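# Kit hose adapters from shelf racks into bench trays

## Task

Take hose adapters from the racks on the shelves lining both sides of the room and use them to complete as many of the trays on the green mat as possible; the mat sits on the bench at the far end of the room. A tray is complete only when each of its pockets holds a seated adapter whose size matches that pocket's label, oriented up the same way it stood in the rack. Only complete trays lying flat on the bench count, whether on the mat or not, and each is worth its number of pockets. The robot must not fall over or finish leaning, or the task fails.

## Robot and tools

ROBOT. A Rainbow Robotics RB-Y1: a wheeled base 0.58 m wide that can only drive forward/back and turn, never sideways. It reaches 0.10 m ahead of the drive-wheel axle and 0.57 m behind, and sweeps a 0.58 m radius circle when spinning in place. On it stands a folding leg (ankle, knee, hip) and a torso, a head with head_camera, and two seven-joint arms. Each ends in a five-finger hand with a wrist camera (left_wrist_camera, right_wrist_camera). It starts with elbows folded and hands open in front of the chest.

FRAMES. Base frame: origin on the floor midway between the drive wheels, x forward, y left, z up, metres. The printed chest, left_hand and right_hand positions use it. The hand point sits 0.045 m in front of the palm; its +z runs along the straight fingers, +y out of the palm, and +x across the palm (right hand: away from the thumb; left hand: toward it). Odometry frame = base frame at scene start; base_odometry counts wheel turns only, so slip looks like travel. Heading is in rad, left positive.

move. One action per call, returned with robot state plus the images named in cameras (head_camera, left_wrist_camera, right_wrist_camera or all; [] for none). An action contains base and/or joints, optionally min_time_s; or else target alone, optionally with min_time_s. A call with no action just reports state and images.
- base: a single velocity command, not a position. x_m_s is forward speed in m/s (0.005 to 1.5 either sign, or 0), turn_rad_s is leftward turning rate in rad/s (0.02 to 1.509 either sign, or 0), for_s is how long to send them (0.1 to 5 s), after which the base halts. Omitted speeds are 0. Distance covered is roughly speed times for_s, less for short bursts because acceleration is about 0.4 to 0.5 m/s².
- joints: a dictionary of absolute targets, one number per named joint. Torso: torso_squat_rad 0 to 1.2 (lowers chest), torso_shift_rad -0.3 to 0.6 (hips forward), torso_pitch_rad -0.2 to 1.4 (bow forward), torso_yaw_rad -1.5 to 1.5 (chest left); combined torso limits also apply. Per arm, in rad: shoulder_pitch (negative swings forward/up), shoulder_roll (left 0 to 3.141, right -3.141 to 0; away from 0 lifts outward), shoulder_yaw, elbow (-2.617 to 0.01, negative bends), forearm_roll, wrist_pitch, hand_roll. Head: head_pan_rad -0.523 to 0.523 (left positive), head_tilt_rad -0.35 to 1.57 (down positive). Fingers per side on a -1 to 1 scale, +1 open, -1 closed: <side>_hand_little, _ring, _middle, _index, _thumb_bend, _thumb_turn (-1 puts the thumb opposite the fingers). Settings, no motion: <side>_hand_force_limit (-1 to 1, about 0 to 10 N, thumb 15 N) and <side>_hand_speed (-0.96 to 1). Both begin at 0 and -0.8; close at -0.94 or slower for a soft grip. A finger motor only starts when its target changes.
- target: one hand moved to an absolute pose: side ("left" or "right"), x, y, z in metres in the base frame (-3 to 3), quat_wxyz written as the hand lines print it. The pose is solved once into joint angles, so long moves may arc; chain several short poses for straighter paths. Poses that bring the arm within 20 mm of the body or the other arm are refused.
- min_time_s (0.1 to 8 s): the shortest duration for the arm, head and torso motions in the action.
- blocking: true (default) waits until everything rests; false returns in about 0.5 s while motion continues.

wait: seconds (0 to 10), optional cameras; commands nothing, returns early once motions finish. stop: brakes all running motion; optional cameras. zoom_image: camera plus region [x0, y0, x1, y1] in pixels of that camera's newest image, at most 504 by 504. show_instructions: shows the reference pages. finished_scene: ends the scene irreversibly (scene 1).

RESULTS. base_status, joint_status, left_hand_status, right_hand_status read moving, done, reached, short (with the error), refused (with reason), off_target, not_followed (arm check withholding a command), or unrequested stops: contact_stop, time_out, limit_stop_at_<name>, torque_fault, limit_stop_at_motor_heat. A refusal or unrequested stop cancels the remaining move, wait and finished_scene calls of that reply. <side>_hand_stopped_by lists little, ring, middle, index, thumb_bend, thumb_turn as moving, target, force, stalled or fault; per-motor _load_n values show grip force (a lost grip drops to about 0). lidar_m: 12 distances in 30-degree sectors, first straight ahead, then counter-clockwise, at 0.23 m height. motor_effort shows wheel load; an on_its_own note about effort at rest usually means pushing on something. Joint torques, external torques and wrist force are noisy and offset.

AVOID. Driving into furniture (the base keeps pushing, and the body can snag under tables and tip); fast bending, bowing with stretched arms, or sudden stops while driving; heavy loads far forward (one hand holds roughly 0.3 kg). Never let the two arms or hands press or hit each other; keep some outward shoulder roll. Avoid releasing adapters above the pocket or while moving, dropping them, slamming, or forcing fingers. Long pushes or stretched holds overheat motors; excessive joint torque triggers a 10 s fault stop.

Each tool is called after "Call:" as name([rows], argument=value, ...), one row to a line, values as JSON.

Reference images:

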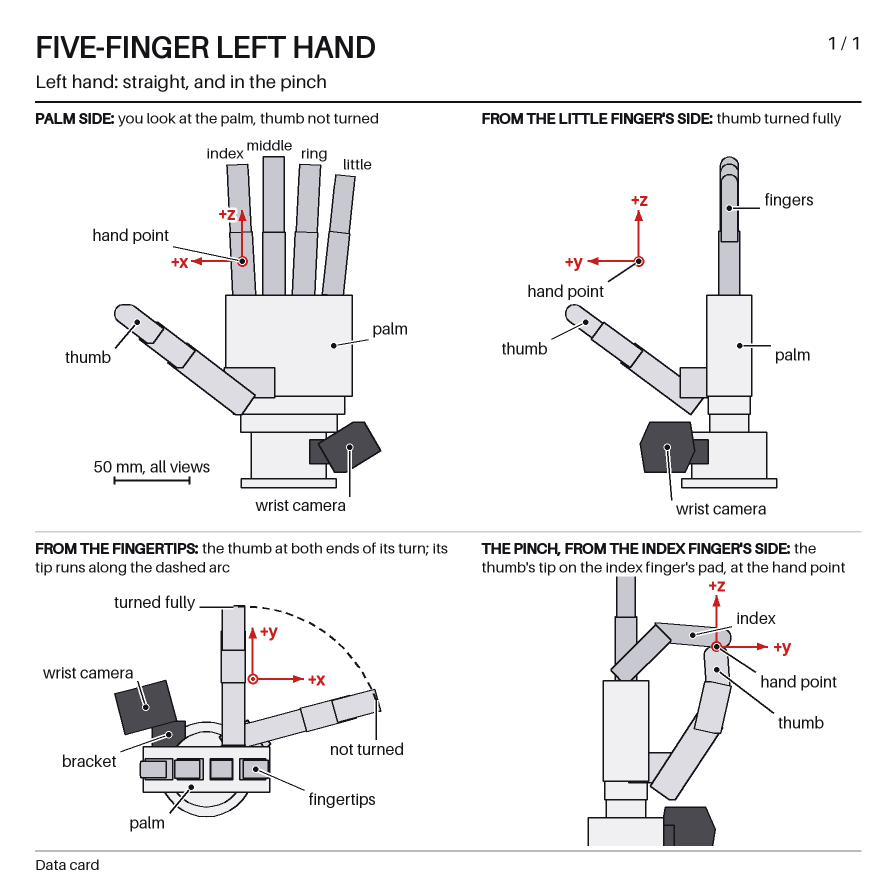

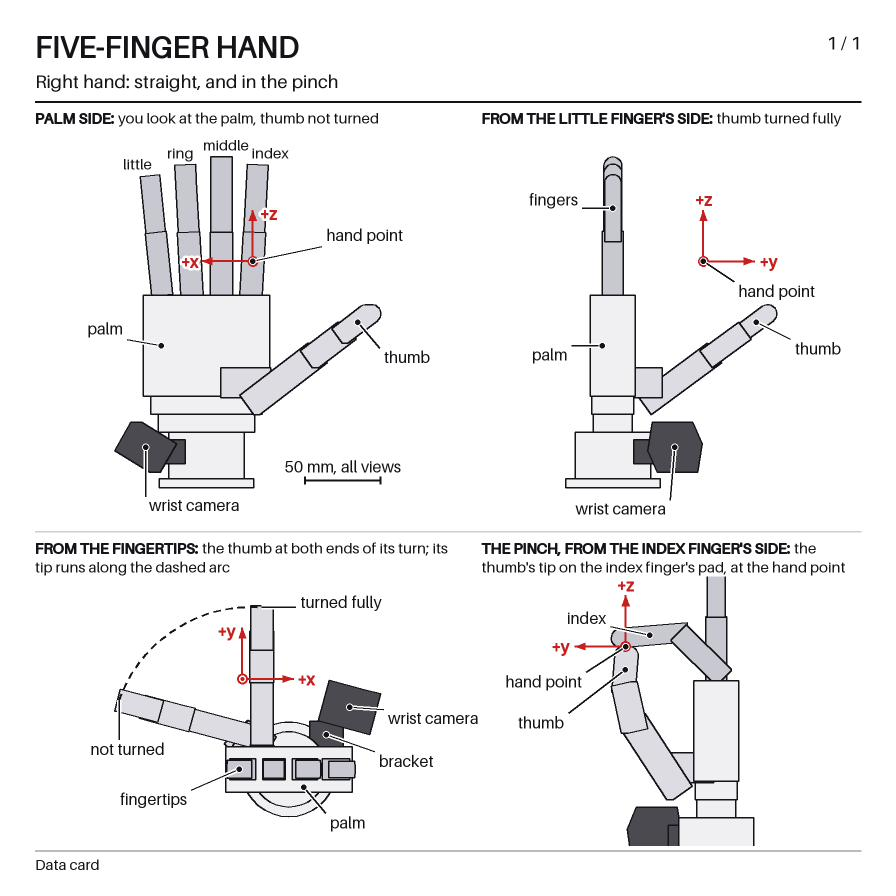

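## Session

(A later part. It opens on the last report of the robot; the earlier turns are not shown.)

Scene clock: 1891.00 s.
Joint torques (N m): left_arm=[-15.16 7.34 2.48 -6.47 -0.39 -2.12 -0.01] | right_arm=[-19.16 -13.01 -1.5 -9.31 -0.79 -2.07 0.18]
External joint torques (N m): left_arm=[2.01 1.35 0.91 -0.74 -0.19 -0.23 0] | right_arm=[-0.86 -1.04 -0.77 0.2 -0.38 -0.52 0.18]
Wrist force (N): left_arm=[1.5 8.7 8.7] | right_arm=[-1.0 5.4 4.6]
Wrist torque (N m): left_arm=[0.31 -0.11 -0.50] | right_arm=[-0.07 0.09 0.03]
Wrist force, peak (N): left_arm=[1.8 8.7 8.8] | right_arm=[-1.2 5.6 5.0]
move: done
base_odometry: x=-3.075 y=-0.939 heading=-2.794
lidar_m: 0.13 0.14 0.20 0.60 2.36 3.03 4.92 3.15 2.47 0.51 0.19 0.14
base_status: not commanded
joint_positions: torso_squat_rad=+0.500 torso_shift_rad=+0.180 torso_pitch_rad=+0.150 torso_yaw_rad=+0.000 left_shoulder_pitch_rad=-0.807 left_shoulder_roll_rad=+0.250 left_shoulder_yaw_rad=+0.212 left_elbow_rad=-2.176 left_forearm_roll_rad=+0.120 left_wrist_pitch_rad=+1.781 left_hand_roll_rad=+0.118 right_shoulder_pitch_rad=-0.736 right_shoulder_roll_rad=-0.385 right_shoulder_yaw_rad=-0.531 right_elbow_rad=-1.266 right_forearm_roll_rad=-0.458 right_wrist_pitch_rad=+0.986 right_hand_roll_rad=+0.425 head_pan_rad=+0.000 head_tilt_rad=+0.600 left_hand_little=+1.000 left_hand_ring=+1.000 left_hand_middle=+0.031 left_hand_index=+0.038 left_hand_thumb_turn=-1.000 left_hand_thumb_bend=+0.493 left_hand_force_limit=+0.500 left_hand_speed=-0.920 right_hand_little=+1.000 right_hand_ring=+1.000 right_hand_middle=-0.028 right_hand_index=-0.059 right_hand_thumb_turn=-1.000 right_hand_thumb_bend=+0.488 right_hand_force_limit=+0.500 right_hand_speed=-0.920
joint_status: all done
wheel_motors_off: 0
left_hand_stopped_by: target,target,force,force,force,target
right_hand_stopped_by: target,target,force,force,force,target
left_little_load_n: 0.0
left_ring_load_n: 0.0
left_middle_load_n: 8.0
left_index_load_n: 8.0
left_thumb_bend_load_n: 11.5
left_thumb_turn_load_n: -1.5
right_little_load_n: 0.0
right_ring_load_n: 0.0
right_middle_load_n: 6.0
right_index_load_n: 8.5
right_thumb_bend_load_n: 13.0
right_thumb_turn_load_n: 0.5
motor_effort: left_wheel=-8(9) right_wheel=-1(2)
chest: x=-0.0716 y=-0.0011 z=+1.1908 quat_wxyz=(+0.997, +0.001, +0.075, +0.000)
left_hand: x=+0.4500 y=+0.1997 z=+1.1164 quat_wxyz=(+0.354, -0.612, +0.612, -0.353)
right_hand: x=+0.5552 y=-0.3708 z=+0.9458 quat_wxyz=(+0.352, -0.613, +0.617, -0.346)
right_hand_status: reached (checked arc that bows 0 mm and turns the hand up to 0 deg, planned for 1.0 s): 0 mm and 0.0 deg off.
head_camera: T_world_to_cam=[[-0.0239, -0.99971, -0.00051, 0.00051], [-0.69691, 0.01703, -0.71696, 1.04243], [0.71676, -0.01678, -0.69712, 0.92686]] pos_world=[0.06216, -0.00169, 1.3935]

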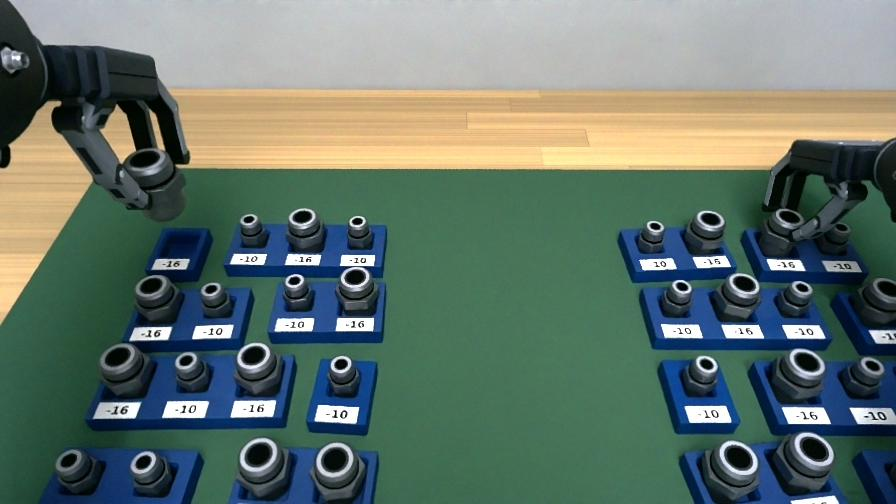

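Call:
move(target={"side": "right", "x": 0.5555, "y": -0.3708, "z": 0.942, "quat_wxyz": [0.3521, -0.6133, 0.6169, -0.3459]}, min_time_s=1, cameras=["head_camera"])

Call:
zoom_image(camera="head_camera", region=[745, 185, 825, 265])

Scene clock: 1892.50 s.
Joint torques (N m): left_arm=[-14.73 7.16 2.27 -6.33 -0.06 -1.82 -0.01] | right_arm=[-18.96 -12.95 -1.4 -9.24 -0.87 -2.02 0.09]
External joint torques (N m): left_arm=[2.44 1.17 0.7 -0.6 0.14 0.07 0] | right_arm=[-0.68 -0.99 -0.67 0.29 -0.45 -0.47 0.08]
Wrist force (N): left_arm=[1.4 8.4 8.9] | right_arm=[-0.8 5.1 5.3]
Wrist torque (N m): left_arm=[0.25 -0.06 -0.51] | right_arm=[-0.15 0.03 -0.01]
Wrist force, peak (N): left_arm=[1.7 8.6 9.0] | right_arm=[-0.7 5.8 5.2]
move: done
base_odometry: x=-3.075 y=-0.939 heading=-2.794
lidar_m: 0.13 0.14 0.20 0.62 2.36 3.05 4.93 3.14 2.47 0.50 0.19 0.14
base_status: not commanded
joint_positions: torso_squat_rad=+0.500 torso_shift_rad=+0.180 torso_pitch_rad=+0.150 torso_yaw_rad=+0.000 left_shoulder_pitch_rad=-0.807 left_shoulder_roll_rad=+0.250 left_shoulder_yaw_rad=+0.212 left_elbow_rad=-2.176 left_forearm_roll_rad=+0.120 left_wrist_pitch_rad=+1.781 left_hand_roll_rad=+0.118 right_shoulder_pitch_rad=-0.733 right_shoulder_roll_rad=-0.383 right_shoulder_yaw_rad=-0.531 right_elbow_rad=-1.257 right_forearm_roll_rad=-0.462 right_wrist_pitch_rad=+0.974 right_hand_roll_rad=+0.432 head_pan_rad=+0.000 head_tilt_rad=+0.600 left_hand_little=+1.000 left_hand_ring=+1.000 left_hand_middle=+0.031 left_hand_index=+0.038 left_hand_thumb_turn=-1.000 left_hand_thumb_bend=+0.493 left_hand_force_limit=+0.500 left_hand_speed=-0.920 right_hand_little=+1.000 right_hand_ring=+1.000 right_hand_middle=-0.028 right_hand_index=-0.059 right_hand_thumb_turn=-1.000 right_hand_thumb_bend=+0.488 right_hand_force_limit=+0.500 right_hand_speed=-0.920
joint_status: all done
wheel_motors_off: 0
left_hand_stopped_by: target,target,force,force,force,target
right_hand_stopped_by: target,target,force,force,force,target
left_little_load_n: 0.0
left_ring_load_n: 0.0
left_middle_load_n: 8.0
left_index_load_n: 8.0
left_thumb_bend_load_n: 11.5
left_thumb_turn_load_n: -1.0
right_little_load_n: 0.0
right_ring_load_n: 0.0
right_middle_load_n: 6.0
right_index_load_n: 8.5
right_thumb_bend_load_n: 12.5
right_thumb_turn_load_n: 0.5
motor_effort: left_wheel=-9(9) right_wheel=-1(2)
chest: x=-0.0716 y=-0.0011 z=+1.1908 quat_wxyz=(+0.997, +0.001, +0.075, +0.000)
left_hand: x=+0.4500 y=+0.1997 z=+1.1164 quat_wxyz=(+0.354, -0.612, +0.612, -0.353)
right_hand: x=+0.5553 y=-0.3708 z=+0.9418 quat_wxyz=(+0.352, -0.613, +0.617, -0.346)
right_hand_status: reached (checked arc that bows 0 mm and turns the hand up to 0 deg, planned for 1.0 s): 0 mm and 0.0 deg off.
head_camera: T_world_to_cam=[[-0.0239, -0.99971, -0.00051, 0.00051], [-0.69691, 0.01703, -0.71696, 1.04243], [0.71676, -0.01678, -0.69712, 0.92686]] pos_world=[0.06216, -0.00169, 1.3935]

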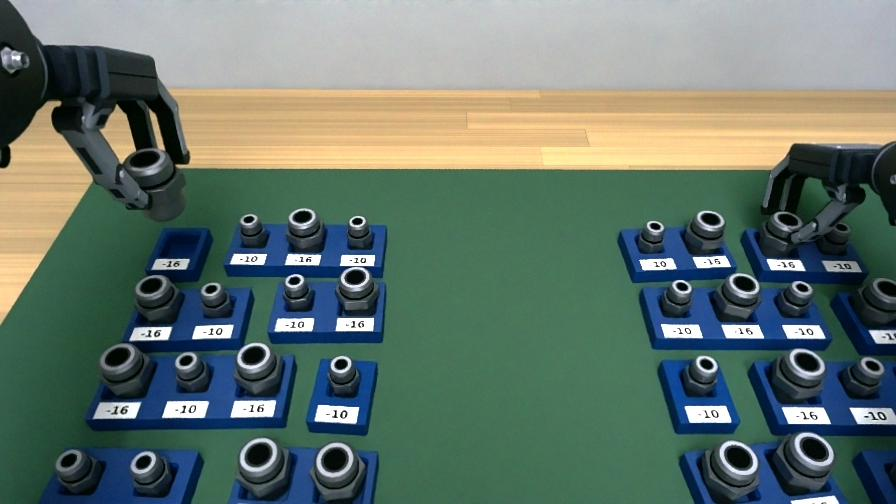

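Scaled by 6.300 from the camera's image (finer frame: 1280x720).

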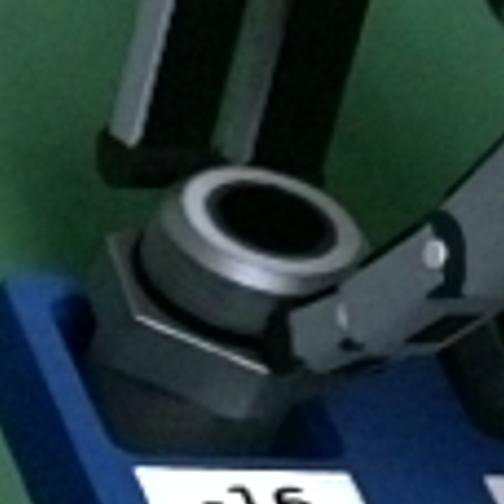

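Call:
move(target={"side": "right", "x": 0.5555, "y": -0.3708, "z": 0.9385, "quat_wxyz": [0.3521, -0.6133, 0.6169, -0.3459]}, min_time_s=1, cameras=["head_camera"])

Call:
zoom_image(camera="head_camera", region=[745, 185, 825, 265])

Scene clock: 1894.03 s.
Joint torques (N m): left_arm=[-15.27 6.87 2.4 -6.33 -0.12 -1.94 -0.09] | right_arm=[-16.18 -11.57 -1.25 -6.94 -0.15 -1.51 0.38]
External joint torques (N m): left_arm=[1.9 0.88 0.82 -0.6 0.08 -0.05 -0.08] | right_arm=[2.09 0.37 -0.53 2.61 0.27 0.04 0.37]
Wrist force (N): left_arm=[1.5 8.5 8.5] | right_arm=[-1.6 -0.1 -2.7]
Wrist torque (N m): left_arm=[0.29 -0.10 -0.50] | right_arm=[-0.19 0.08 -0.01]
Wrist force, peak (N): left_arm=[1.7 8.6 9.1] | right_arm=[-0.7 5.7 4.9]
move: done
base_odometry: x=-3.075 y=-0.939 heading=-2.794
lidar_m: 0.13 0.14 0.20 0.61 2.34 3.05 4.92 3.14 2.47 0.50 0.19 0.13
base_status: not commanded
joint_positions: torso_squat_rad=+0.500 torso_shift_rad=+0.180 torso_pitch_rad=+0.150 torso_yaw_rad=+0.000 left_shoulder_pitch_rad=-0.807 left_shoulder_roll_rad=+0.250 left_shoulder_yaw_rad=+0.212 left_elbow_rad=-2.176 left_forearm_roll_rad=+0.120 left_wrist_pitch_rad=+1.781 left_hand_roll_rad=+0.118 right_shoulder_pitch_rad=-0.731 right_shoulder_roll_rad=-0.381 right_shoulder_yaw_rad=-0.531 right_elbow_rad=-1.249 right_forearm_roll_rad=-0.465 right_wrist_pitch_rad=+0.964 right_hand_roll_rad=+0.437 head_pan_rad=+0.000 head_tilt_rad=+0.600 left_hand_little=+1.000 left_hand_ring=+1.000 left_hand_middle=+0.031 left_hand_index=+0.038 left_hand_thumb_turn=-1.000 left_hand_thumb_bend=+0.493 left_hand_force_limit=+0.500 left_hand_speed=-0.920 right_hand_little=+1.000 right_hand_ring=+1.000 right_hand_middle=-0.028 right_hand_index=-0.059 right_hand_thumb_turn=-1.000 right_hand_thumb_bend=+0.488 right_hand_force_limit=+0.500 right_hand_speed=-0.920
joint_status: all done
wheel_motors_off: 0
left_hand_stopped_by: target,target,force,force,force,target
right_hand_stopped_by: target,target,force,force,force,target
left_little_load_n: 0.0
left_ring_load_n: 0.0
left_middle_load_n: 8.0
left_index_load_n: 8.0
left_thumb_bend_load_n: 11.5
left_thumb_turn_load_n: -1.0
right_little_load_n: 0.0
right_ring_load_n: 0.0
right_middle_load_n: 5.5
right_index_load_n: 8.0
right_thumb_bend_load_n: 13.0
right_thumb_turn_load_n: 1.0
motor_effort: left_wheel=-9(9) right_wheel=-2(2)
chest: x=-0.0717 y=-0.0011 z=+1.1908 quat_wxyz=(+0.997, +0.001, +0.075, +0.000)
left_hand: x=+0.4499 y=+0.1997 z=+1.1165 quat_wxyz=(+0.354, -0.612, +0.612, -0.354)
right_hand: x=+0.5556 y=-0.3709 z=+0.9393 quat_wxyz=(+0.352, -0.613, +0.617, -0.346)
right_hand_status: reached (checked arc that bows 0 mm and turns the hand up to 0 deg, planned for 1.0 s): 1 mm and 0.1 deg off.
head_camera: T_world_to_cam=[[-0.02391, -0.99971, -0.00052, 0.00051], [-0.69676, 0.01703, -0.71711, 1.04263], [0.71691, -0.01678, -0.69696, 0.92678]] pos_world=[0.06205, -0.00169, 1.39361]

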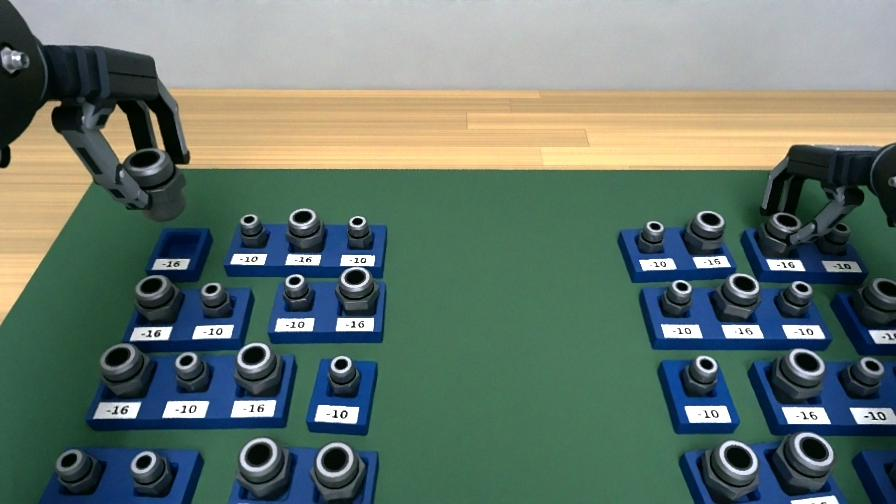

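Scaled by 6.300 from the camera's image (finer frame: 1280x720).

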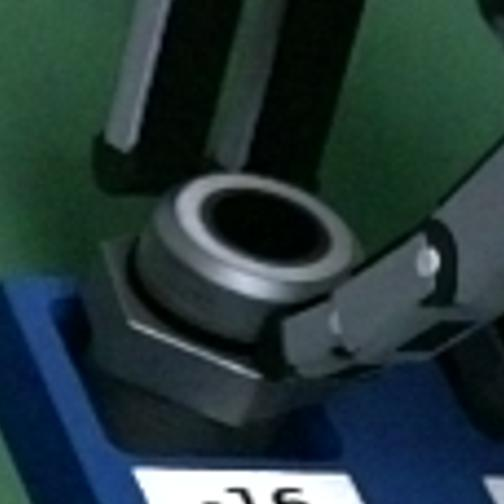

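Call:
move(joints={"right_hand_speed": -0.9, "right_hand_index": 0.2, "right_hand_middle": 0.2, "right_hand_thumb_bend": 0.6}, cameras=["head_camera", "right_wrist_camera"])

Call:
zoom_image(camera="head_camera", region=[745, 185, 825, 265])

Scene clock: 1895.63 s.
Joint torques (N m): left_arm=[-15.38 7.39 2.52 -6.53 -0.25 -1.86 -0.03] | right_arm=[-17.88 -12.65 -1.02 -8.49 -0.31 -1.58 0.16]
External joint torques (N m): left_arm=[1.8 1.4 0.95 -0.8 -0.06 0.02 -0.02] | right_arm=[0.39 -0.71 -0.3 1.06 0.11 -0.03 0.15]
Wrist force (N): left_arm=[1.7 8.4 8.5] | right_arm=[-0.7 4.0 3.3]
Wrist torque (N m): left_arm=[0.27 -0.14 -0.48] | right_arm=[0.07 0.06 0.02]
Wrist force, peak (N): left_arm=[1.7 8.6 8.9] | right_arm=[-0.9 3.5 4.5]
move: done
base_odometry: x=-3.075 y=-0.939 heading=-2.794
lidar_m: 0.13 0.14 0.20 0.61 2.36 3.04 4.93 3.15 2.46 0.50 0.19 0.13
base_status: not commanded
joint_positions: torso_squat_rad=+0.500 torso_shift_rad=+0.180 torso_pitch_rad=+0.150 torso_yaw_rad=+0.000 left_shoulder_pitch_rad=-0.807 left_shoulder_roll_rad=+0.250 left_shoulder_yaw_rad=+0.212 left_elbow_rad=-2.176 left_forearm_roll_rad=+0.120 left_wrist_pitch_rad=+1.781 left_hand_roll_rad=+0.118 right_shoulder_pitch_rad=-0.731 right_shoulder_roll_rad=-0.381 right_shoulder_yaw_rad=-0.531 right_elbow_rad=-1.249 right_forearm_roll_rad=-0.465 right_wrist_pitch_rad=+0.964 right_hand_roll_rad=+0.437 head_pan_rad=+0.000 head_tilt_rad=+0.600 left_hand_little=+1.000 left_hand_ring=+1.000 left_hand_middle=+0.031 left_hand_index=+0.038 left_hand_thumb_turn=-1.000 left_hand_thumb_bend=+0.493 left_hand_force_limit=+0.500 left_hand_speed=-0.920 right_hand_little=+1.000 right_hand_ring=+1.000 right_hand_middle=+0.200 right_hand_index=+0.200 right_hand_thumb_turn=-1.000 right_hand_thumb_bend=+0.600 right_hand_force_limit=+0.500 right_hand_speed=-0.900
joint_status: all done
wheel_motors_off: 0
left_hand_stopped_by: target,target,force,force,force,target
right_hand_stopped_by: target,target,target,target,target,target
left_little_load_n: 0.0
left_ring_load_n: 0.0
left_middle_load_n: 8.0
left_index_load_n: 8.0
left_thumb_bend_load_n: 11.5
left_thumb_turn_load_n: -1.0
right_little_load_n: 0.0
right_ring_load_n: 0.0
right_middle_load_n: 0.0
right_index_load_n: 0.0
right_thumb_bend_load_n: 0.0
right_thumb_turn_load_n: 0.0
motor_effort: left_wheel=-8(8) right_wheel=-1(2)
chest: x=-0.0718 y=-0.0011 z=+1.1908 quat_wxyz=(+0.997, +0.001, +0.075, +0.000)
left_hand: x=+0.4499 y=+0.1997 z=+1.1166 quat_wxyz=(+0.354, -0.612, +0.612, -0.354)
right_hand: x=+0.5554 y=-0.3709 z=+0.9388 quat_wxyz=(+0.352, -0.613, +0.617, -0.346)
head_camera: T_world_to_cam=[[-0.0239, -0.99971, -0.00052, 0.00051], [-0.69671, 0.01703, -0.71715, 1.04262], [0.71696, -0.01678, -0.69691, 0.92678]] pos_world=[0.06195, -0.00169, 1.39361]
right_wrist_camera: T_world_to_cam=[[-0.52506, -0.26717, -0.80804, 0.94904], [-0.55385, 0.82816, 0.08606, 0.53349], [0.64619, 0.49272, -0.58281, 0.48231]] pos_world=[0.48211, -0.4259, 1.00204]

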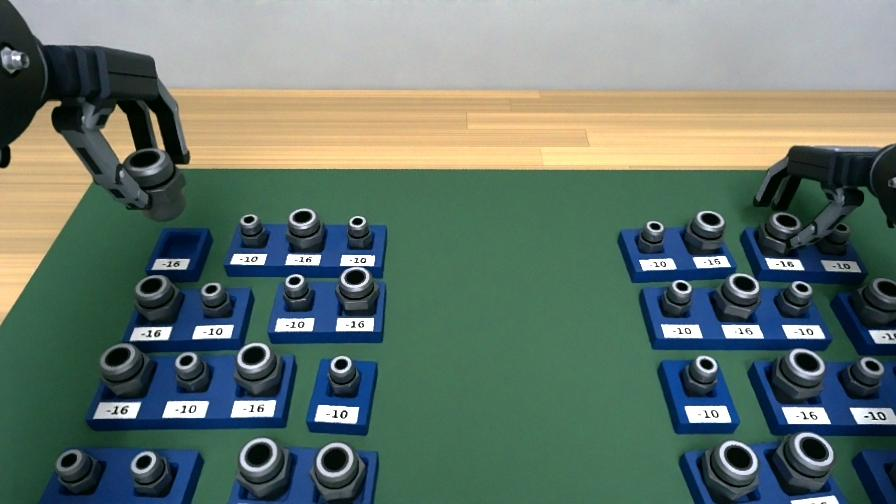

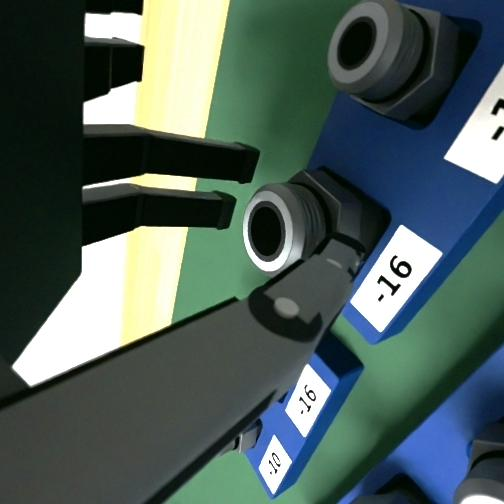

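Scaled by 6.300 from the camera's image (finer frame: 1280x720).

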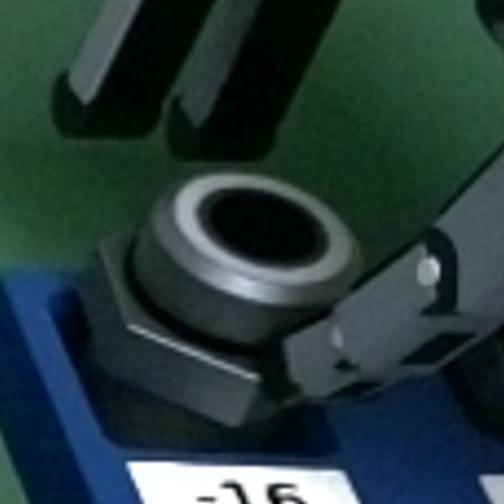

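Call:
move(target={"side": "right", "x": 0.5545, "y": -0.3712, "z": 0.962, "quat_wxyz": [0.3521, -0.6133, 0.6169, -0.3459]}, min_time_s=1.2, cameras=[])

Call:
move(target={"side": "right", "x": 0.5545, "y": -0.3712, "z": 1.03, "quat_wxyz": [0.3521, -0.6133, 0.6169, -0.3459]}, min_time_s=1, cameras=[])

Call:
move(joints={"right_shoulder_pitch_rad": -0.811, "right_shoulder_roll_rad": -0.255, "right_shoulder_yaw_rad": -0.201, "right_elbow_rad": -2.174, "right_forearm_roll_rad": -0.119, "right_wrist_pitch_rad": 1.784, "right_hand_roll_rad": -0.127}, min_time_s=1.7, cameras=["head_camera"])

Call:
zoom_image(camera="head_camera", region=[720, 190, 880, 290])

Call:
zoom_image(camera="head_camera", region=[130, 200, 230, 280])

Scene clock: 1897.63 s.
Joint torques (N m): left_arm=[-15.38 7.57 3.01 -6.49 -0.22 -1.72 0] | right_arm=[-19.62 -15.26 0.32 -9.08 -0.29 -1.25 -0.51]
External joint torques (N m): left_arm=[1.8 1.58 1.44 -0.76 -0.02 0.17 0.01] | right_arm=[-1.25 -3.19 1.11 0.34 0.12 0.32 -0.52]
Wrist force (N): left_arm=[1.8 8.3 8.8] | right_arm=[-0.9 3.3 4.5]
Wrist torque (N m): left_arm=[0.23 -0.13 -0.47] | right_arm=[-0.19 0.02 -0.17]
Wrist force, peak (N): left_arm=[1.7 8.6 8.8] | right_arm=[-1.0 4.0 4.2]
move: done
base_odometry: x=-3.075 y=-0.939 heading=-2.794
lidar_m: 0.13 0.14 0.20 0.61 2.35 3.04 4.92 3.14 2.46 0.51 0.19 0.14
base_status: not commanded
joint_positions: torso_squat_rad=+0.500 torso_shift_rad=+0.180 torso_pitch_rad=+0.150 torso_yaw_rad=+0.000 left_shoulder_pitch_rad=-0.807 left_shoulder_roll_rad=+0.250 left_shoulder_yaw_rad=+0.212 left_elbow_rad=-2.176 left_forearm_roll_rad=+0.120 left_wrist_pitch_rad=+1.781 left_hand_roll_rad=+0.118 right_shoulder_pitch_rad=-0.747 right_shoulder_roll_rad=-0.397 right_shoulder_yaw_rad=-0.530 right_elbow_rad=-1.300 right_forearm_roll_rad=-0.450 right_wrist_pitch_rad=+1.032 right_hand_roll_rad=+0.399 head_pan_rad=+0.000 head_tilt_rad=+0.600 left_hand_little=+1.000 left_hand_ring=+1.000 left_hand_middle=+0.031 left_hand_index=+0.038 left_hand_thumb_turn=-1.000 left_hand_thumb_bend=+0.493 left_hand_force_limit=+0.500 left_hand_speed=-0.920 right_hand_little=+1.000 right_hand_ring=+1.000 right_hand_middle=+0.200 right_hand_index=+0.200 right_hand_thumb_turn=-1.000 right_hand_thumb_bend=+0.600 right_hand_force_limit=+0.500 right_hand_speed=-0.900
joint_status: all done
wheel_motors_off: 0
left_hand_stopped_by: target,target,force,force,force,target
right_hand_stopped_by: target,target,target,target,target,target
left_little_load_n: 0.0
left_ring_load_n: 0.0
left_middle_load_n: 8.5
left_index_load_n: 8.0
left_thumb_bend_load_n: 11.5
left_thumb_turn_load_n: -1.0
right_little_load_n: 0.0
right_ring_load_n: 0.0
right_middle_load_n: 0.0
right_index_load_n: 0.0
right_thumb_bend_load_n: 0.0
right_thumb_turn_load_n: 0.0
motor_effort: left_wheel=-7(9) right_wheel=-2(2)
chest: x=-0.0718 y=-0.0011 z=+1.1908 quat_wxyz=(+0.997, +0.001, +0.075, +0.000)
left_hand: x=+0.4499 y=+0.1997 z=+1.1166 quat_wxyz=(+0.354, -0.612, +0.612, -0.354)
right_hand: x=+0.5544 y=-0.3711 z=+0.9616 quat_wxyz=(+0.352, -0.613, +0.617, -0.346)
right_hand_status: reached (checked arc that bows 1 mm and turns the hand up to 0 deg, planned for 1.2 s): 0 mm and 0.0 deg off.

Scene clock: 1898.97 s.
Joint torques (N m): left_arm=[-14.64 7.03 3.11 -6.12 -0.17 -2.01 -0.13] | right_arm=[-19.53 -15.29 0.06 -8.58 -0.23 -1.39 -0.38]
External joint torques (N m): left_arm=[2.53 1.04 1.54 -0.39 0.02 -0.13 -0.12] | right_arm=[-0.57 -2.83 1.02 0.28 0.12 0.24 -0.39]
Wrist force (N): left_arm=[1.5 8.5 8.7] | right_arm=[-0.7 3.3 3.9]
Wrist torque (N m): left_arm=[0.28 -0.10 -0.49] | right_arm=[-0.12 0.04 -0.19]
Wrist force, peak (N): left_arm=[1.7 8.6 8.8] | right_arm=[-1.2 3.7 4.7]
move: done
base_odometry: x=-3.075 y=-0.939 heading=-2.794
lidar_m: 0.13 0.14 0.20 0.63 2.35 3.05 4.93 3.13 2.47 0.51 0.19 0.14
base_status: not commanded
joint_positions: torso_squat_rad=+0.500 torso_shift_rad=+0.180 torso_pitch_rad=+0.150 torso_yaw_rad=+0.000 left_shoulder_pitch_rad=-0.807 left_shoulder_roll_rad=+0.250 left_shoulder_yaw_rad=+0.212 left_elbow_rad=-2.176 left_forearm_roll_rad=+0.120 left_wrist_pitch_rad=+1.781 left_hand_roll_rad=+0.118 right_shoulder_pitch_rad=-0.833 right_shoulder_roll_rad=-0.464 right_shoulder_yaw_rad=-0.520 right_elbow_rad=-1.382 right_forearm_roll_rad=-0.426 right_wrist_pitch_rad=+1.203 right_hand_roll_rad=+0.310 head_pan_rad=+0.000 head_tilt_rad=+0.600 left_hand_little=+1.000 left_hand_ring=+1.000 left_hand_middle=+0.031 left_hand_index=+0.038 left_hand_thumb_turn=-1.000 left_hand_thumb_bend=+0.493 left_hand_force_limit=+0.500 left_hand_speed=-0.920 right_hand_little=+1.000 right_hand_ring=+1.000 right_hand_middle=+0.200 right_hand_index=+0.200 right_hand_thumb_turn=-1.000 right_hand_thumb_bend=+0.600 right_hand_force_limit=+0.500 right_hand_speed=-0.900
joint_status: all done
wheel_motors_off: 0
left_hand_stopped_by: target,target,force,force,force,target
right_hand_stopped_by: target,target,target,target,target,target
left_little_load_n: 0.0
left_ring_load_n: 0.0
left_middle_load_n: 8.5
left_index_load_n: 8.0
left_thumb_bend_load_n: 11.5
left_thumb_turn_load_n: -1.0
right_little_load_n: 0.0
right_ring_load_n: 0.0
right_middle_load_n: 0.0
right_index_load_n: 0.0
right_thumb_bend_load_n: 0.0
right_thumb_turn_load_n: 0.0
motor_effort: left_wheel=-4(9) right_wheel=-1(2)
chest: x=-0.0718 y=-0.0011 z=+1.1908 quat_wxyz=(+0.997, +0.001, +0.075, +0.000)
left_hand: x=+0.4499 y=+0.1997 z=+1.1166 quat_wxyz=(+0.354, -0.612, +0.612, -0.354)
right_hand: x=+0.5549 y=-0.3713 z=+1.0294 quat_wxyz=(+0.352, -0.613, +0.617, -0.346)
right_hand_status: reached (checked arc that bows 3 mm and turns the hand up to 1 deg, planned for 1.0 s): 1 mm and 0.0 deg off.

Scene clock: 1900.97 s.
Joint torques (N m): left_arm=[-15.43 6.86 3.33 -6.3 -0.01 -1.88 -0.06] | right_arm=[-15.94 -6.5 -0.84 -4.73 0.27 -1.57 -0.25]
External joint torques (N m): left_arm=[1.75 0.87 1.76 -0.57 0.19 0 -0.05] | right_arm=[0.31 -0.6 0.46 0.51 0 0.14 -0.25]
Wrist force (N): left_arm=[1.6 8.3 8.6] | right_arm=[-0.9 3.5 4.0]
Wrist torque (N m): left_arm=[0.25 -0.10 -0.51] | right_arm=[-0.09 0.03 -0.20]
Wrist force, peak (N): left_arm=[1.7 8.6 8.8] | right_arm=[-1.3 3.8 4.9]
move: done
base_odometry: x=-3.075 y=-0.939 heading=-2.794
lidar_m: 0.13 0.14 0.20 0.62 2.35 3.06 4.92 3.14 2.47 0.51 0.19 0.14
base_status: not commanded
joint_positions: torso_squat_rad=+0.500 torso_shift_rad=+0.180 torso_pitch_rad=+0.150 torso_yaw_rad=+0.000 left_shoulder_pitch_rad=-0.807 left_shoulder_roll_rad=+0.250 left_shoulder_yaw_rad=+0.212 left_elbow_rad=-2.176 left_forearm_roll_rad=+0.120 left_wrist_pitch_rad=+1.781 left_hand_roll_rad=+0.118 right_shoulder_pitch_rad=-0.811 right_shoulder_roll_rad=-0.255 right_shoulder_yaw_rad=-0.201 right_elbow_rad=-2.174 right_forearm_roll_rad=-0.119 right_wrist_pitch_rad=+1.784 right_hand_roll_rad=-0.127 head_pan_rad=+0.000 head_tilt_rad=+0.600 left_hand_little=+1.000 left_hand_ring=+1.000 left_hand_middle=+0.031 left_hand_index=+0.038 left_hand_thumb_turn=-1.000 left_hand_thumb_bend=+0.493 left_hand_force_limit=+0.500 left_hand_speed=-0.920 right_hand_little=+1.000 right_hand_ring=+1.000 right_hand_middle=+0.200 right_hand_index=+0.200 right_hand_thumb_turn=-1.000 right_hand_thumb_bend=+0.600 right_hand_force_limit=+0.500 right_hand_speed=-0.900
joint_status: all done
wheel_motors_off: 0
left_hand_stopped_by: target,target,force,force,force,target
right_hand_stopped_by: target,target,target,target,target,target
left_little_load_n: 0.0
left_ring_load_n: 0.0
left_middle_load_n: 8.5
left_index_load_n: 8.0
left_thumb_bend_load_n: 11.0
left_thumb_turn_load_n: -1.0
right_little_load_n: 0.0
right_ring_load_n: 0.0
right_middle_load_n: 0.0
right_index_load_n: 0.0
right_thumb_bend_load_n: 0.0
right_thumb_turn_load_n: 0.0
motor_effort: left_wheel=-4(9) right_wheel=-1(2)
chest: x=-0.0718 y=-0.0011 z=+1.1908 quat_wxyz=(+0.997, +0.001, +0.075, +0.000)
left_hand: x=+0.4499 y=+0.1997 z=+1.1166 quat_wxyz=(+0.354, -0.612, +0.612, -0.354)
right_hand: x=+0.4500 y=-0.1999 z=+1.1163 quat_wxyz=(+0.353, -0.613, +0.612, -0.353)
head_camera: T_world_to_cam=[[-0.0239, -0.99971, -0.00052, 0.00051], [-0.69671, 0.01703, -0.71715, 1.04262], [0.71696, -0.01678, -0.69691, 0.92678]] pos_world=[0.06195, -0.00169, 1.39361]

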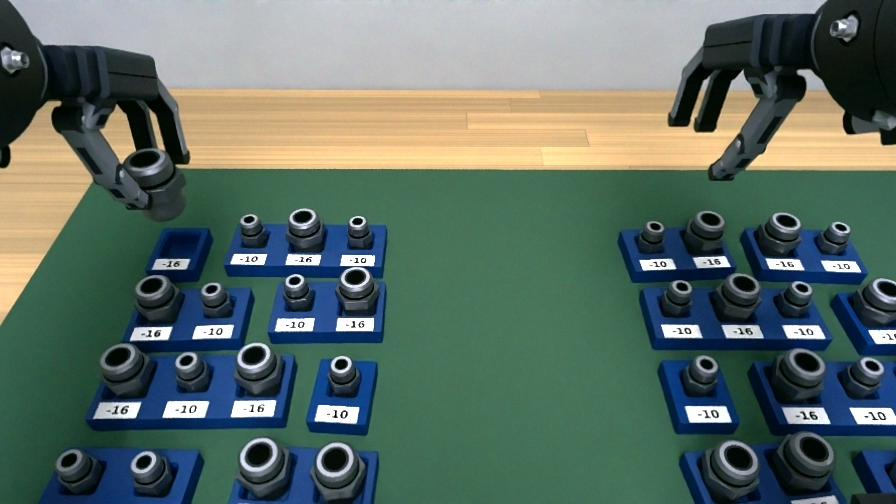

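Scaled by 3.150 from the camera's image (finer frame: 1280x720).

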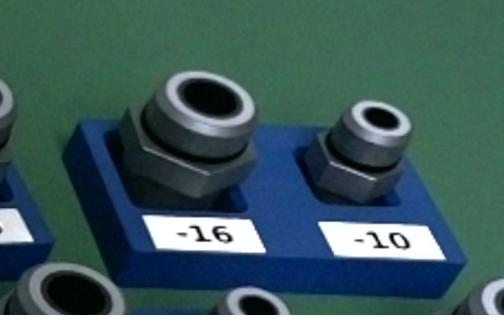

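Scaled by 5.040 from the camera's image (finer frame: 1280x720).

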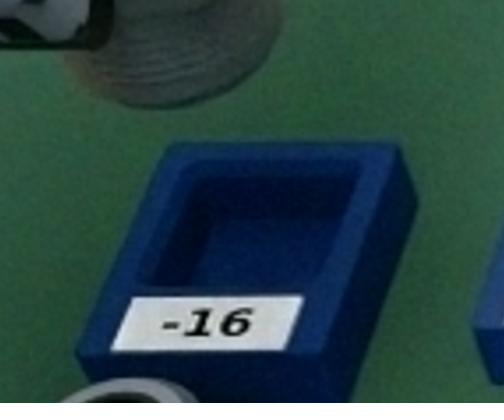

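Call:
move(target={"side": "left", "x": 0.578, "y": 0.277, "z": 1.05, "quat_wxyz": [0.35, -0.6145, 0.6145, -0.35]}, min_time_s=2, cameras=[])

Call:
move(target={"side": "left", "x": 0.578, "y": 0.277, "z": 0.995, "quat_wxyz": [0.35, -0.6145, 0.6145, -0.35]}, min_time_s=1.5, cameras=["head_camera", "left_wrist_camera"])

Call:
zoom_image(camera="head_camera", region=[120, 175, 220, 275])

Scene clock: 1903.70 s.
Joint torques (N m): left_arm=[-20.69 11.07 2.97 -9.86 0.21 -1.91 0.04] | right_arm=[-16.24 -6.47 -1.03 -5.05 0.27 -1.64 -0.2]
External joint torques (N m): left_arm=[1.18 0.95 1.67 -0.38 -0.01 -0.03 0.05] | right_arm=[0.01 -0.57 0.28 0.19 0 0.07 -0.21]
Wrist force (N): left_arm=[1.8 8.5 8.6] | right_arm=[-1.1 3.9 3.7]
Wrist torque (N m): left_arm=[0.31 -0.14 -0.49] | right_arm=[0.00 0.08 -0.21]
Wrist force, peak (N): left_arm=[1.6 8.7 9.2] | right_arm=[-1.0 4.0 4.5]
move: done
base_odometry: x=-3.075 y=-0.939 heading=-2.794
lidar_m: 0.13 0.14 0.21 0.60 2.36 3.05 4.92 3.14 2.45 0.52 0.19 0.14
base_status: not commanded
joint_positions: torso_squat_rad=+0.500 torso_shift_rad=+0.180 torso_pitch_rad=+0.150 torso_yaw_rad=+0.000 left_shoulder_pitch_rad=-0.919 left_shoulder_roll_rad=+0.347 left_shoulder_yaw_rad=+0.351 left_elbow_rad=-1.446 left_forearm_roll_rad=+0.232 left_wrist_pitch_rad=+1.226 left_hand_roll_rad=-0.098 right_shoulder_pitch_rad=-0.811 right_shoulder_roll_rad=-0.255 right_shoulder_yaw_rad=-0.201 right_elbow_rad=-2.174 right_forearm_roll_rad=-0.119 right_wrist_pitch_rad=+1.784 right_hand_roll_rad=-0.127 head_pan_rad=+0.000 head_tilt_rad=+0.600 left_hand_little=+1.000 left_hand_ring=+1.000 left_hand_middle=+0.031 left_hand_index=+0.038 left_hand_thumb_turn=-1.000 left_hand_thumb_bend=+0.493 left_hand_force_limit=+0.500 left_hand_speed=-0.920 right_hand_little=+1.000 right_hand_ring=+1.000 right_hand_middle=+0.200 right_hand_index=+0.200 right_hand_thumb_turn=-1.000 right_hand_thumb_bend=+0.600 right_hand_force_limit=+0.500 right_hand_speed=-0.900
joint_status: all done
wheel_motors_off: 0
left_hand_stopped_by: target,target,force,force,force,target
right_hand_stopped_by: target,target,target,target,target,target
left_little_load_n: 0.0
left_ring_load_n: 0.0
left_middle_load_n: 8.0
left_index_load_n: 8.0
left_thumb_bend_load_n: 11.0
left_thumb_turn_load_n: -1.0
right_little_load_n: 0.0
right_ring_load_n: 0.0
right_middle_load_n: 0.0
right_index_load_n: 0.0
right_thumb_bend_load_n: 0.0
right_thumb_turn_load_n: 0.0
motor_effort: left_wheel=-5(10) right_wheel=-1(2)
chest: x=-0.0718 y=-0.0011 z=+1.1908 quat_wxyz=(+0.997, +0.001, +0.075, +0.000)
left_hand: x=+0.5778 y=+0.2769 z=+1.0499 quat_wxyz=(+0.350, -0.614, +0.614, -0.350)
left_hand_status: reached (checked arc that bows 27 mm and turns the hand up to 5 deg, planned for 2.0 s): 0 mm and 0.0 deg off.
right_hand: x=+0.4500 y=-0.1999 z=+1.1163 quat_wxyz=(+0.353, -0.613, +0.612, -0.353)

Scene clock: 1905.53 s.
Joint torques (N m): left_arm=[-17.43 8.74 -0.15 -10.22 0.34 -2.24 -0.08] | right_arm=[-16.41 -6.47 -0.56 -4.95 0.25 -1.56 -0.37]
External joint torques (N m): left_arm=[3.83 -0.92 -1.32 -0.14 0.08 -0.37 -0.08] | right_arm=[-0.16 -0.57 0.75 0.29 -0.02 0.15 -0.38]
Wrist force (N): left_arm=[1.3 8.3 8.6] | right_arm=[-1.2 3.5 3.5]
Wrist torque (N m): left_arm=[0.27 -0.07 -0.52] | right_arm=[-0.06 0.11 -0.21]
Wrist force, peak (N): left_arm=[1.7 8.6 8.9] | right_arm=[-1.6 4.0 4.6]
move: done
base_odometry: x=-3.075 y=-0.939 heading=-2.794
lidar_m: 0.13 0.14 0.19 0.61 2.35 3.06 4.93 3.14 2.46 0.50 0.19 0.13
base_status: not commanded
joint_positions: torso_squat_rad=+0.500 torso_shift_rad=+0.180 torso_pitch_rad=+0.150 torso_yaw_rad=+0.000 left_shoulder_pitch_rad=-0.827 left_shoulder_roll_rad=+0.300 left_shoulder_yaw_rad=+0.348 left_elbow_rad=-1.404 left_forearm_roll_rad=+0.232 left_wrist_pitch_rad=+1.086 left_hand_roll_rad=-0.130 right_shoulder_pitch_rad=-0.811 right_shoulder_roll_rad=-0.255 right_shoulder_yaw_rad=-0.201 right_elbow_rad=-2.174 right_forearm_roll_rad=-0.119 right_wrist_pitch_rad=+1.784 right_hand_roll_rad=-0.127 head_pan_rad=+0.000 head_tilt_rad=+0.600 left_hand_little=+1.000 left_hand_ring=+1.000 left_hand_middle=+0.031 left_hand_index=+0.038 left_hand_thumb_turn=-1.000 left_hand_thumb_bend=+0.493 left_hand_force_limit=+0.500 left_hand_speed=-0.920 right_hand_little=+1.000 right_hand_ring=+1.000 right_hand_middle=+0.200 right_hand_index=+0.200 right_hand_thumb_turn=-1.000 right_hand_thumb_bend=+0.600 right_hand_force_limit=+0.500 right_hand_speed=-0.900
joint_status: all done
wheel_motors_off: 0
left_hand_stopped_by: target,target,force,force,force,target
right_hand_stopped_by: target,target,target,target,target,target
left_little_load_n: 0.0
left_ring_load_n: 0.0
left_middle_load_n: 8.0
left_index_load_n: 8.0
left_thumb_bend_load_n: 11.5
left_thumb_turn_load_n: -1.0
right_little_load_n: 0.0
right_ring_load_n: 0.0
right_middle_load_n: 0.0
right_index_load_n: 0.0
right_thumb_bend_load_n: 0.0
right_thumb_turn_load_n: 0.0
motor_effort: left_wheel=-6(8) right_wheel=-1(2)
chest: x=-0.0718 y=-0.0011 z=+1.1908 quat_wxyz=(+0.997, +0.001, +0.075, +0.000)
left_hand: x=+0.5773 y=+0.2772 z=+0.9956 quat_wxyz=(+0.350, -0.615, +0.614, -0.350)
left_hand_status: reached (checked arc that bows 2 mm and turns the hand up to 0 deg, planned for 1.5 s): 1 mm and 0.1 deg off.
right_hand: x=+0.4500 y=-0.1999 z=+1.1163 quat_wxyz=(+0.353, -0.613, +0.612, -0.353)
head_camera: T_world_to_cam=[[-0.0239, -0.99971, -0.00052, 0.00051], [-0.69671, 0.01703, -0.71715, 1.04262], [0.71696, -0.01678, -0.69691, 0.92678]] pos_world=[0.06195, -0.00169, 1.39361]
left_wrist_camera: T_world_to_cam=[[0.50057, -0.2206, 0.83712, -1.05826], [-0.53144, -0.84164, 0.09599, 0.44434], [0.68337, -0.49293, -0.53854, 0.38805]] pos_world=[0.50069, 0.3318, 1.05221]

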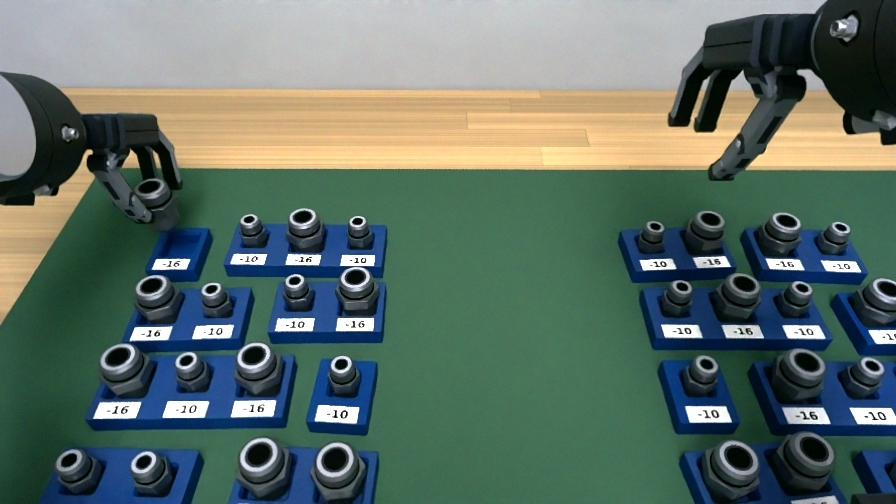

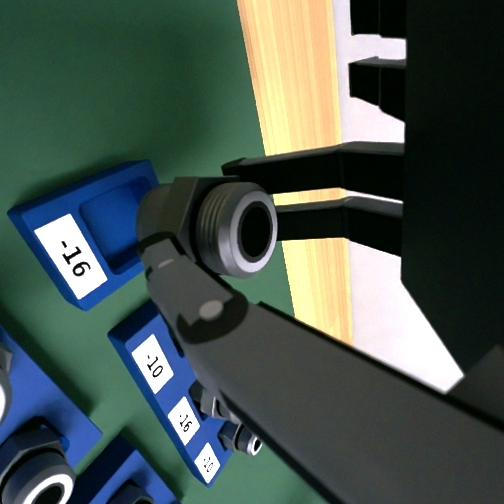

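Scaled by 5.040 from the camera's image (finer frame: 1280x720).

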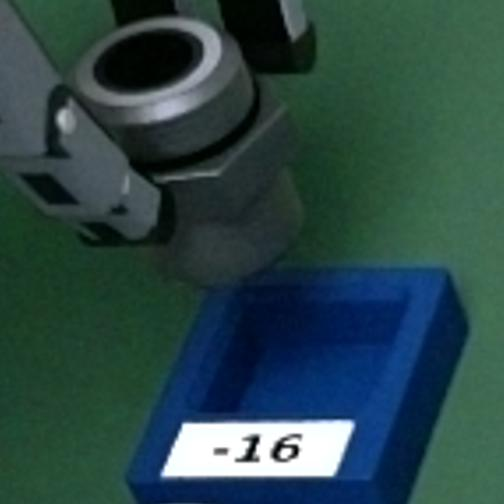

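Call:
move(target={"side": "left", "x": 0.577, "y": 0.27, "z": 0.976, "quat_wxyz": [0.35, -0.6145, 0.6145, -0.35]}, min_time_s=1.2, cameras=["head_camera", "left_wrist_camera"])

Call:
zoom_image(camera="head_camera", region=[130, 190, 210, 270])

Scene clock: 1907.53 s.
Joint torques (N m): left_arm=[-17.47 8.16 -0.25 -10.32 0.07 -2.1 -0.15] | right_arm=[-16.21 -6.54 -0.95 -4.91 0.31 -1.58 -0.2]
External joint torques (N m): left_arm=[3.62 -1.06 -1.31 -0.06 -0.19 -0.23 -0.15] | right_arm=[0.04 -0.64 0.36 0.33 0.04 0.13 -0.21]
Wrist force (N): left_arm=[1.6 8.4 8.3] | right_arm=[-1.7 3.5 3.9]
Wrist torque (N m): left_arm=[0.31 -0.12 -0.49] | right_arm=[-0.08 0.19 -0.23]
Wrist force, peak (N): left_arm=[1.6 8.5 9.2] | right_arm=[-1.0 4.7 3.7]
move: done
base_odometry: x=-3.075 y=-0.939 heading=-2.794
lidar_m: 0.13 0.13 0.19 0.62 2.36 3.04 4.92 3.13 2.46 0.51 0.20 0.14
base_status: not commanded
joint_positions: torso_squat_rad=+0.500 torso_shift_rad=+0.180 torso_pitch_rad=+0.150 torso_yaw_rad=+0.000 left_shoulder_pitch_rad=-0.801 left_shoulder_roll_rad=+0.273 left_shoulder_yaw_rad=+0.338 left_elbow_rad=-1.388 left_forearm_roll_rad=+0.218 left_wrist_pitch_rad=+1.034 left_hand_roll_rad=-0.131 right_shoulder_pitch_rad=-0.811 right_shoulder_roll_rad=-0.255 right_shoulder_yaw_rad=-0.201 right_elbow_rad=-2.174 right_forearm_roll_rad=-0.119 right_wrist_pitch_rad=+1.784 right_hand_roll_rad=-0.127 head_pan_rad=+0.000 head_tilt_rad=+0.600 left_hand_little=+1.000 left_hand_ring=+1.000 left_hand_middle=+0.031 left_hand_index=+0.038 left_hand_thumb_turn=-1.000 left_hand_thumb_bend=+0.493 left_hand_force_limit=+0.500 left_hand_speed=-0.920 right_hand_little=+1.000 right_hand_ring=+1.000 right_hand_middle=+0.200 right_hand_index=+0.200 right_hand_thumb_turn=-1.000 right_hand_thumb_bend=+0.600 right_hand_force_limit=+0.500 right_hand_speed=-0.900
joint_status: all done
wheel_motors_off: 0
left_hand_stopped_by: target,target,force,force,force,target
right_hand_stopped_by: target,target,target,target,target,target
left_little_load_n: 0.0
left_ring_load_n: 0.0
left_middle_load_n: 8.5
left_index_load_n: 8.0
left_thumb_bend_load_n: 11.5
left_thumb_turn_load_n: -1.0
right_little_load_n: 0.0
right_ring_load_n: 0.0
right_middle_load_n: 0.0
right_index_load_n: 0.0
right_thumb_bend_load_n: 0.0
right_thumb_turn_load_n: 0.0
motor_effort: left_wheel=-5(9) right_wheel=-1(2)
chest: x=-0.0718 y=-0.0011 z=+1.1908 quat_wxyz=(+0.997, +0.001, +0.075, +0.000)
left_hand: x=+0.5771 y=+0.2702 z=+0.9764 quat_wxyz=(+0.350, -0.614, +0.614, -0.350)
left_hand_status: reached (checked arc that bows 1 mm and turns the hand up to 0 deg, planned for 1.2 s): 0 mm and 0.0 deg off.
right_hand: x=+0.4500 y=-0.1999 z=+1.1163 quat_wxyz=(+0.353, -0.613, +0.612, -0.353)
head_camera: T_world_to_cam=[[-0.0239, -0.99971, -0.00052, 0.00051], [-0.69671, 0.01703, -0.71715, 1.04262], [0.71696, -0.01678, -0.69691, 0.92678]] pos_world=[0.06195, -0.00169, 1.39361]
left_wrist_camera: T_world_to_cam=[[0.5004, -0.2206, 0.83722, -1.04363], [-0.53186, -0.84135, 0.09621, 0.44016], [0.68317, -0.49343, -0.53834, 0.3745]] pos_world=[0.50049, 0.3249, 1.03301]

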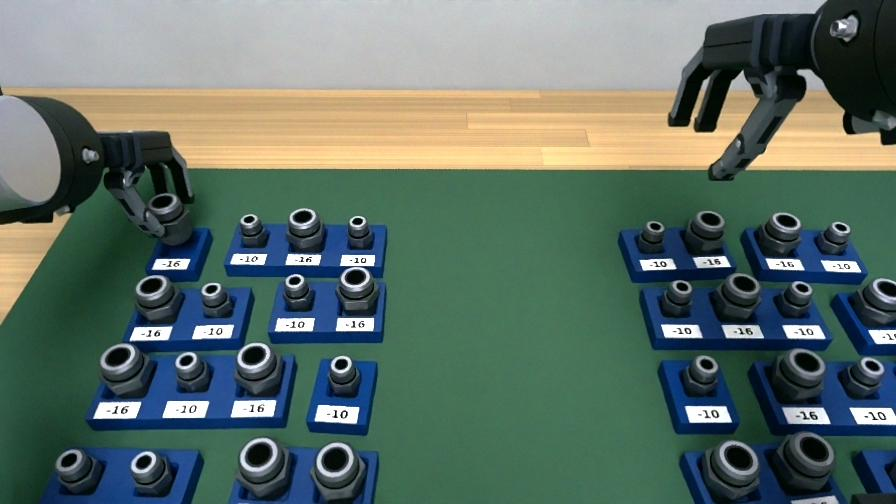

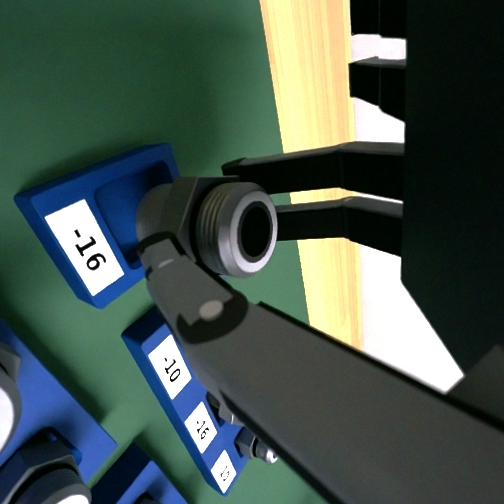

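Scaled by 6.300 from the camera's image (finer frame: 1280x720).

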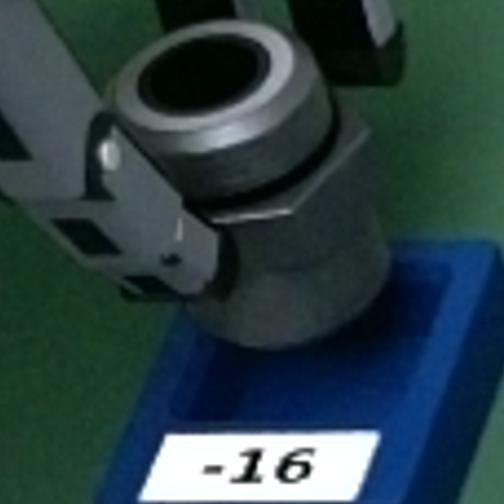

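Call:
move(target={"side": "left", "x": 0.577, "y": 0.27, "z": 0.967, "quat_wxyz": [0.35, -0.6145, 0.6145, -0.35]}, min_time_s=1, cameras=["head_camera"])

Call:
zoom_image(camera="head_camera", region=[130, 190, 210, 270])

Scene clock: 1909.20 s.
Joint torques (N m): left_arm=[-17.34 8.83 -0.45 -10.27 0.36 -2.15 -0.15] | right_arm=[-16.11 -6.58 -0.93 -4.92 0.17 -1.71 -0.23]
External joint torques (N m): left_arm=[3.65 -0.32 -1.49 0.07 0.1 -0.28 -0.14] | right_arm=[0.13 -0.68 0.38 0.32 -0.1 0 -0.23]
Wrist force (N): left_arm=[1.6 8.3 8.8] | right_arm=[-0.2 3.5 4.0]
Wrist torque (N m): left_arm=[0.26 -0.11 -0.49] | right_arm=[-0.08 -0.11 -0.18]
Wrist force, peak (N): left_arm=[1.6 8.5 9.1] | right_arm=[-1.7 3.9 4.5]
move: done
base_odometry: x=-3.075 y=-0.939 heading=-2.794
lidar_m: 0.13 0.14 0.19 0.61 2.34 3.04 4.93 3.15 2.45 0.51 0.19 0.14
base_status: not commanded
joint_positions: torso_squat_rad=+0.500 torso_shift_rad=+0.180 torso_pitch_rad=+0.150 torso_yaw_rad=+0.000 left_shoulder_pitch_rad=-0.789 left_shoulder_roll_rad=+0.267 left_shoulder_yaw_rad=+0.337 left_elbow_rad=-1.376 left_forearm_roll_rad=+0.219 left_wrist_pitch_rad=+1.010 left_hand_roll_rad=-0.137 right_shoulder_pitch_rad=-0.811 right_shoulder_roll_rad=-0.255 right_shoulder_yaw_rad=-0.201 right_elbow_rad=-2.174 right_forearm_roll_rad=-0.119 right_wrist_pitch_rad=+1.784 right_hand_roll_rad=-0.127 head_pan_rad=+0.000 head_tilt_rad=+0.600 left_hand_little=+1.000 left_hand_ring=+1.000 left_hand_middle=+0.031 left_hand_index=+0.038 left_hand_thumb_turn=-1.000 left_hand_thumb_bend=+0.493 left_hand_force_limit=+0.500 left_hand_speed=-0.920 right_hand_little=+1.000 right_hand_ring=+1.000 right_hand_middle=+0.200 right_hand_index=+0.200 right_hand_thumb_turn=-1.000 right_hand_thumb_bend=+0.600 right_hand_force_limit=+0.500 right_hand_speed=-0.900
joint_status: all done
wheel_motors_off: 0
left_hand_stopped_by: target,target,force,force,force,target
right_hand_stopped_by: target,target,target,target,target,target
left_little_load_n: 0.0
left_ring_load_n: 0.0
left_middle_load_n: 8.5
left_index_load_n: 8.0
left_thumb_bend_load_n: 11.5
left_thumb_turn_load_n: -1.0
right_little_load_n: 0.0
right_ring_load_n: 0.0
right_middle_load_n: 0.0
right_index_load_n: 0.0
right_thumb_bend_load_n: 0.0
right_thumb_turn_load_n: 0.0
motor_effort: left_wheel=-7(8) right_wheel=-2(2)
chest: x=-0.0718 y=-0.0011 z=+1.1908 quat_wxyz=(+0.997, +0.001, +0.075, +0.000)
left_hand: x=+0.5767 y=+0.2702 z=+0.9675 quat_wxyz=(+0.350, -0.615, +0.614, -0.350)
left_hand_status: reached (checked arc that bows 0 mm and turns the hand up to 0 deg, planned for 1.0 s): 1 mm and 0.0 deg off.
right_hand: x=+0.4500 y=-0.1999 z=+1.1163 quat_wxyz=(+0.353, -0.613, +0.612, -0.353)
head_camera: T_world_to_cam=[[-0.0239, -0.99971, -0.00052, 0.00051], [-0.69671, 0.01703, -0.71715, 1.04262], [0.71696, -0.01678, -0.69691, 0.92678]] pos_world=[0.06195, -0.00169, 1.39361]

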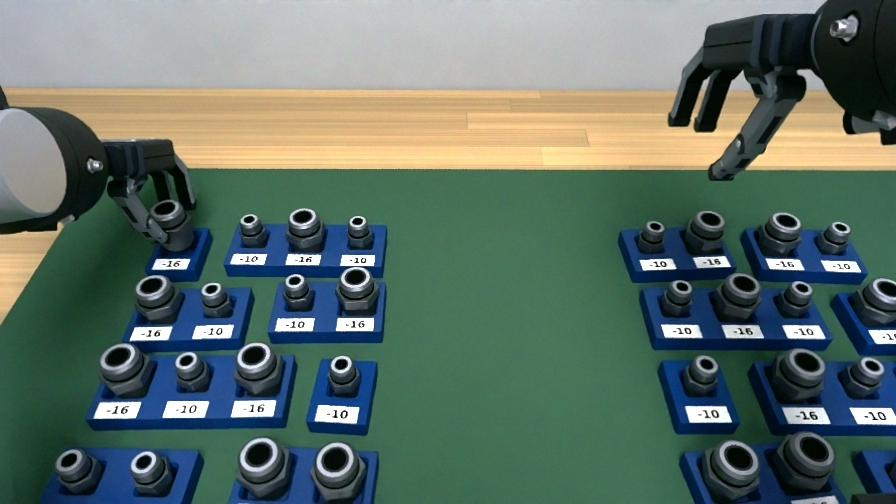

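Scaled by 6.300 from the camera's image (finer frame: 1280x720).

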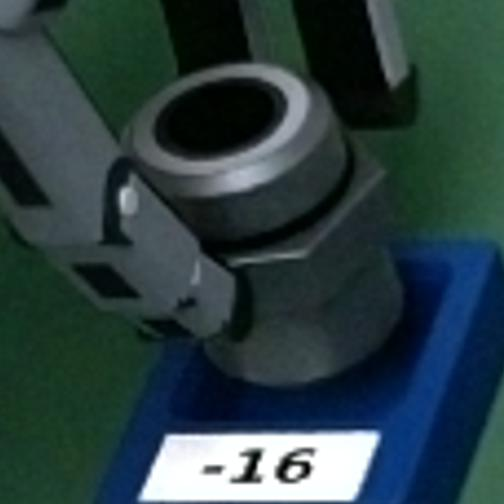

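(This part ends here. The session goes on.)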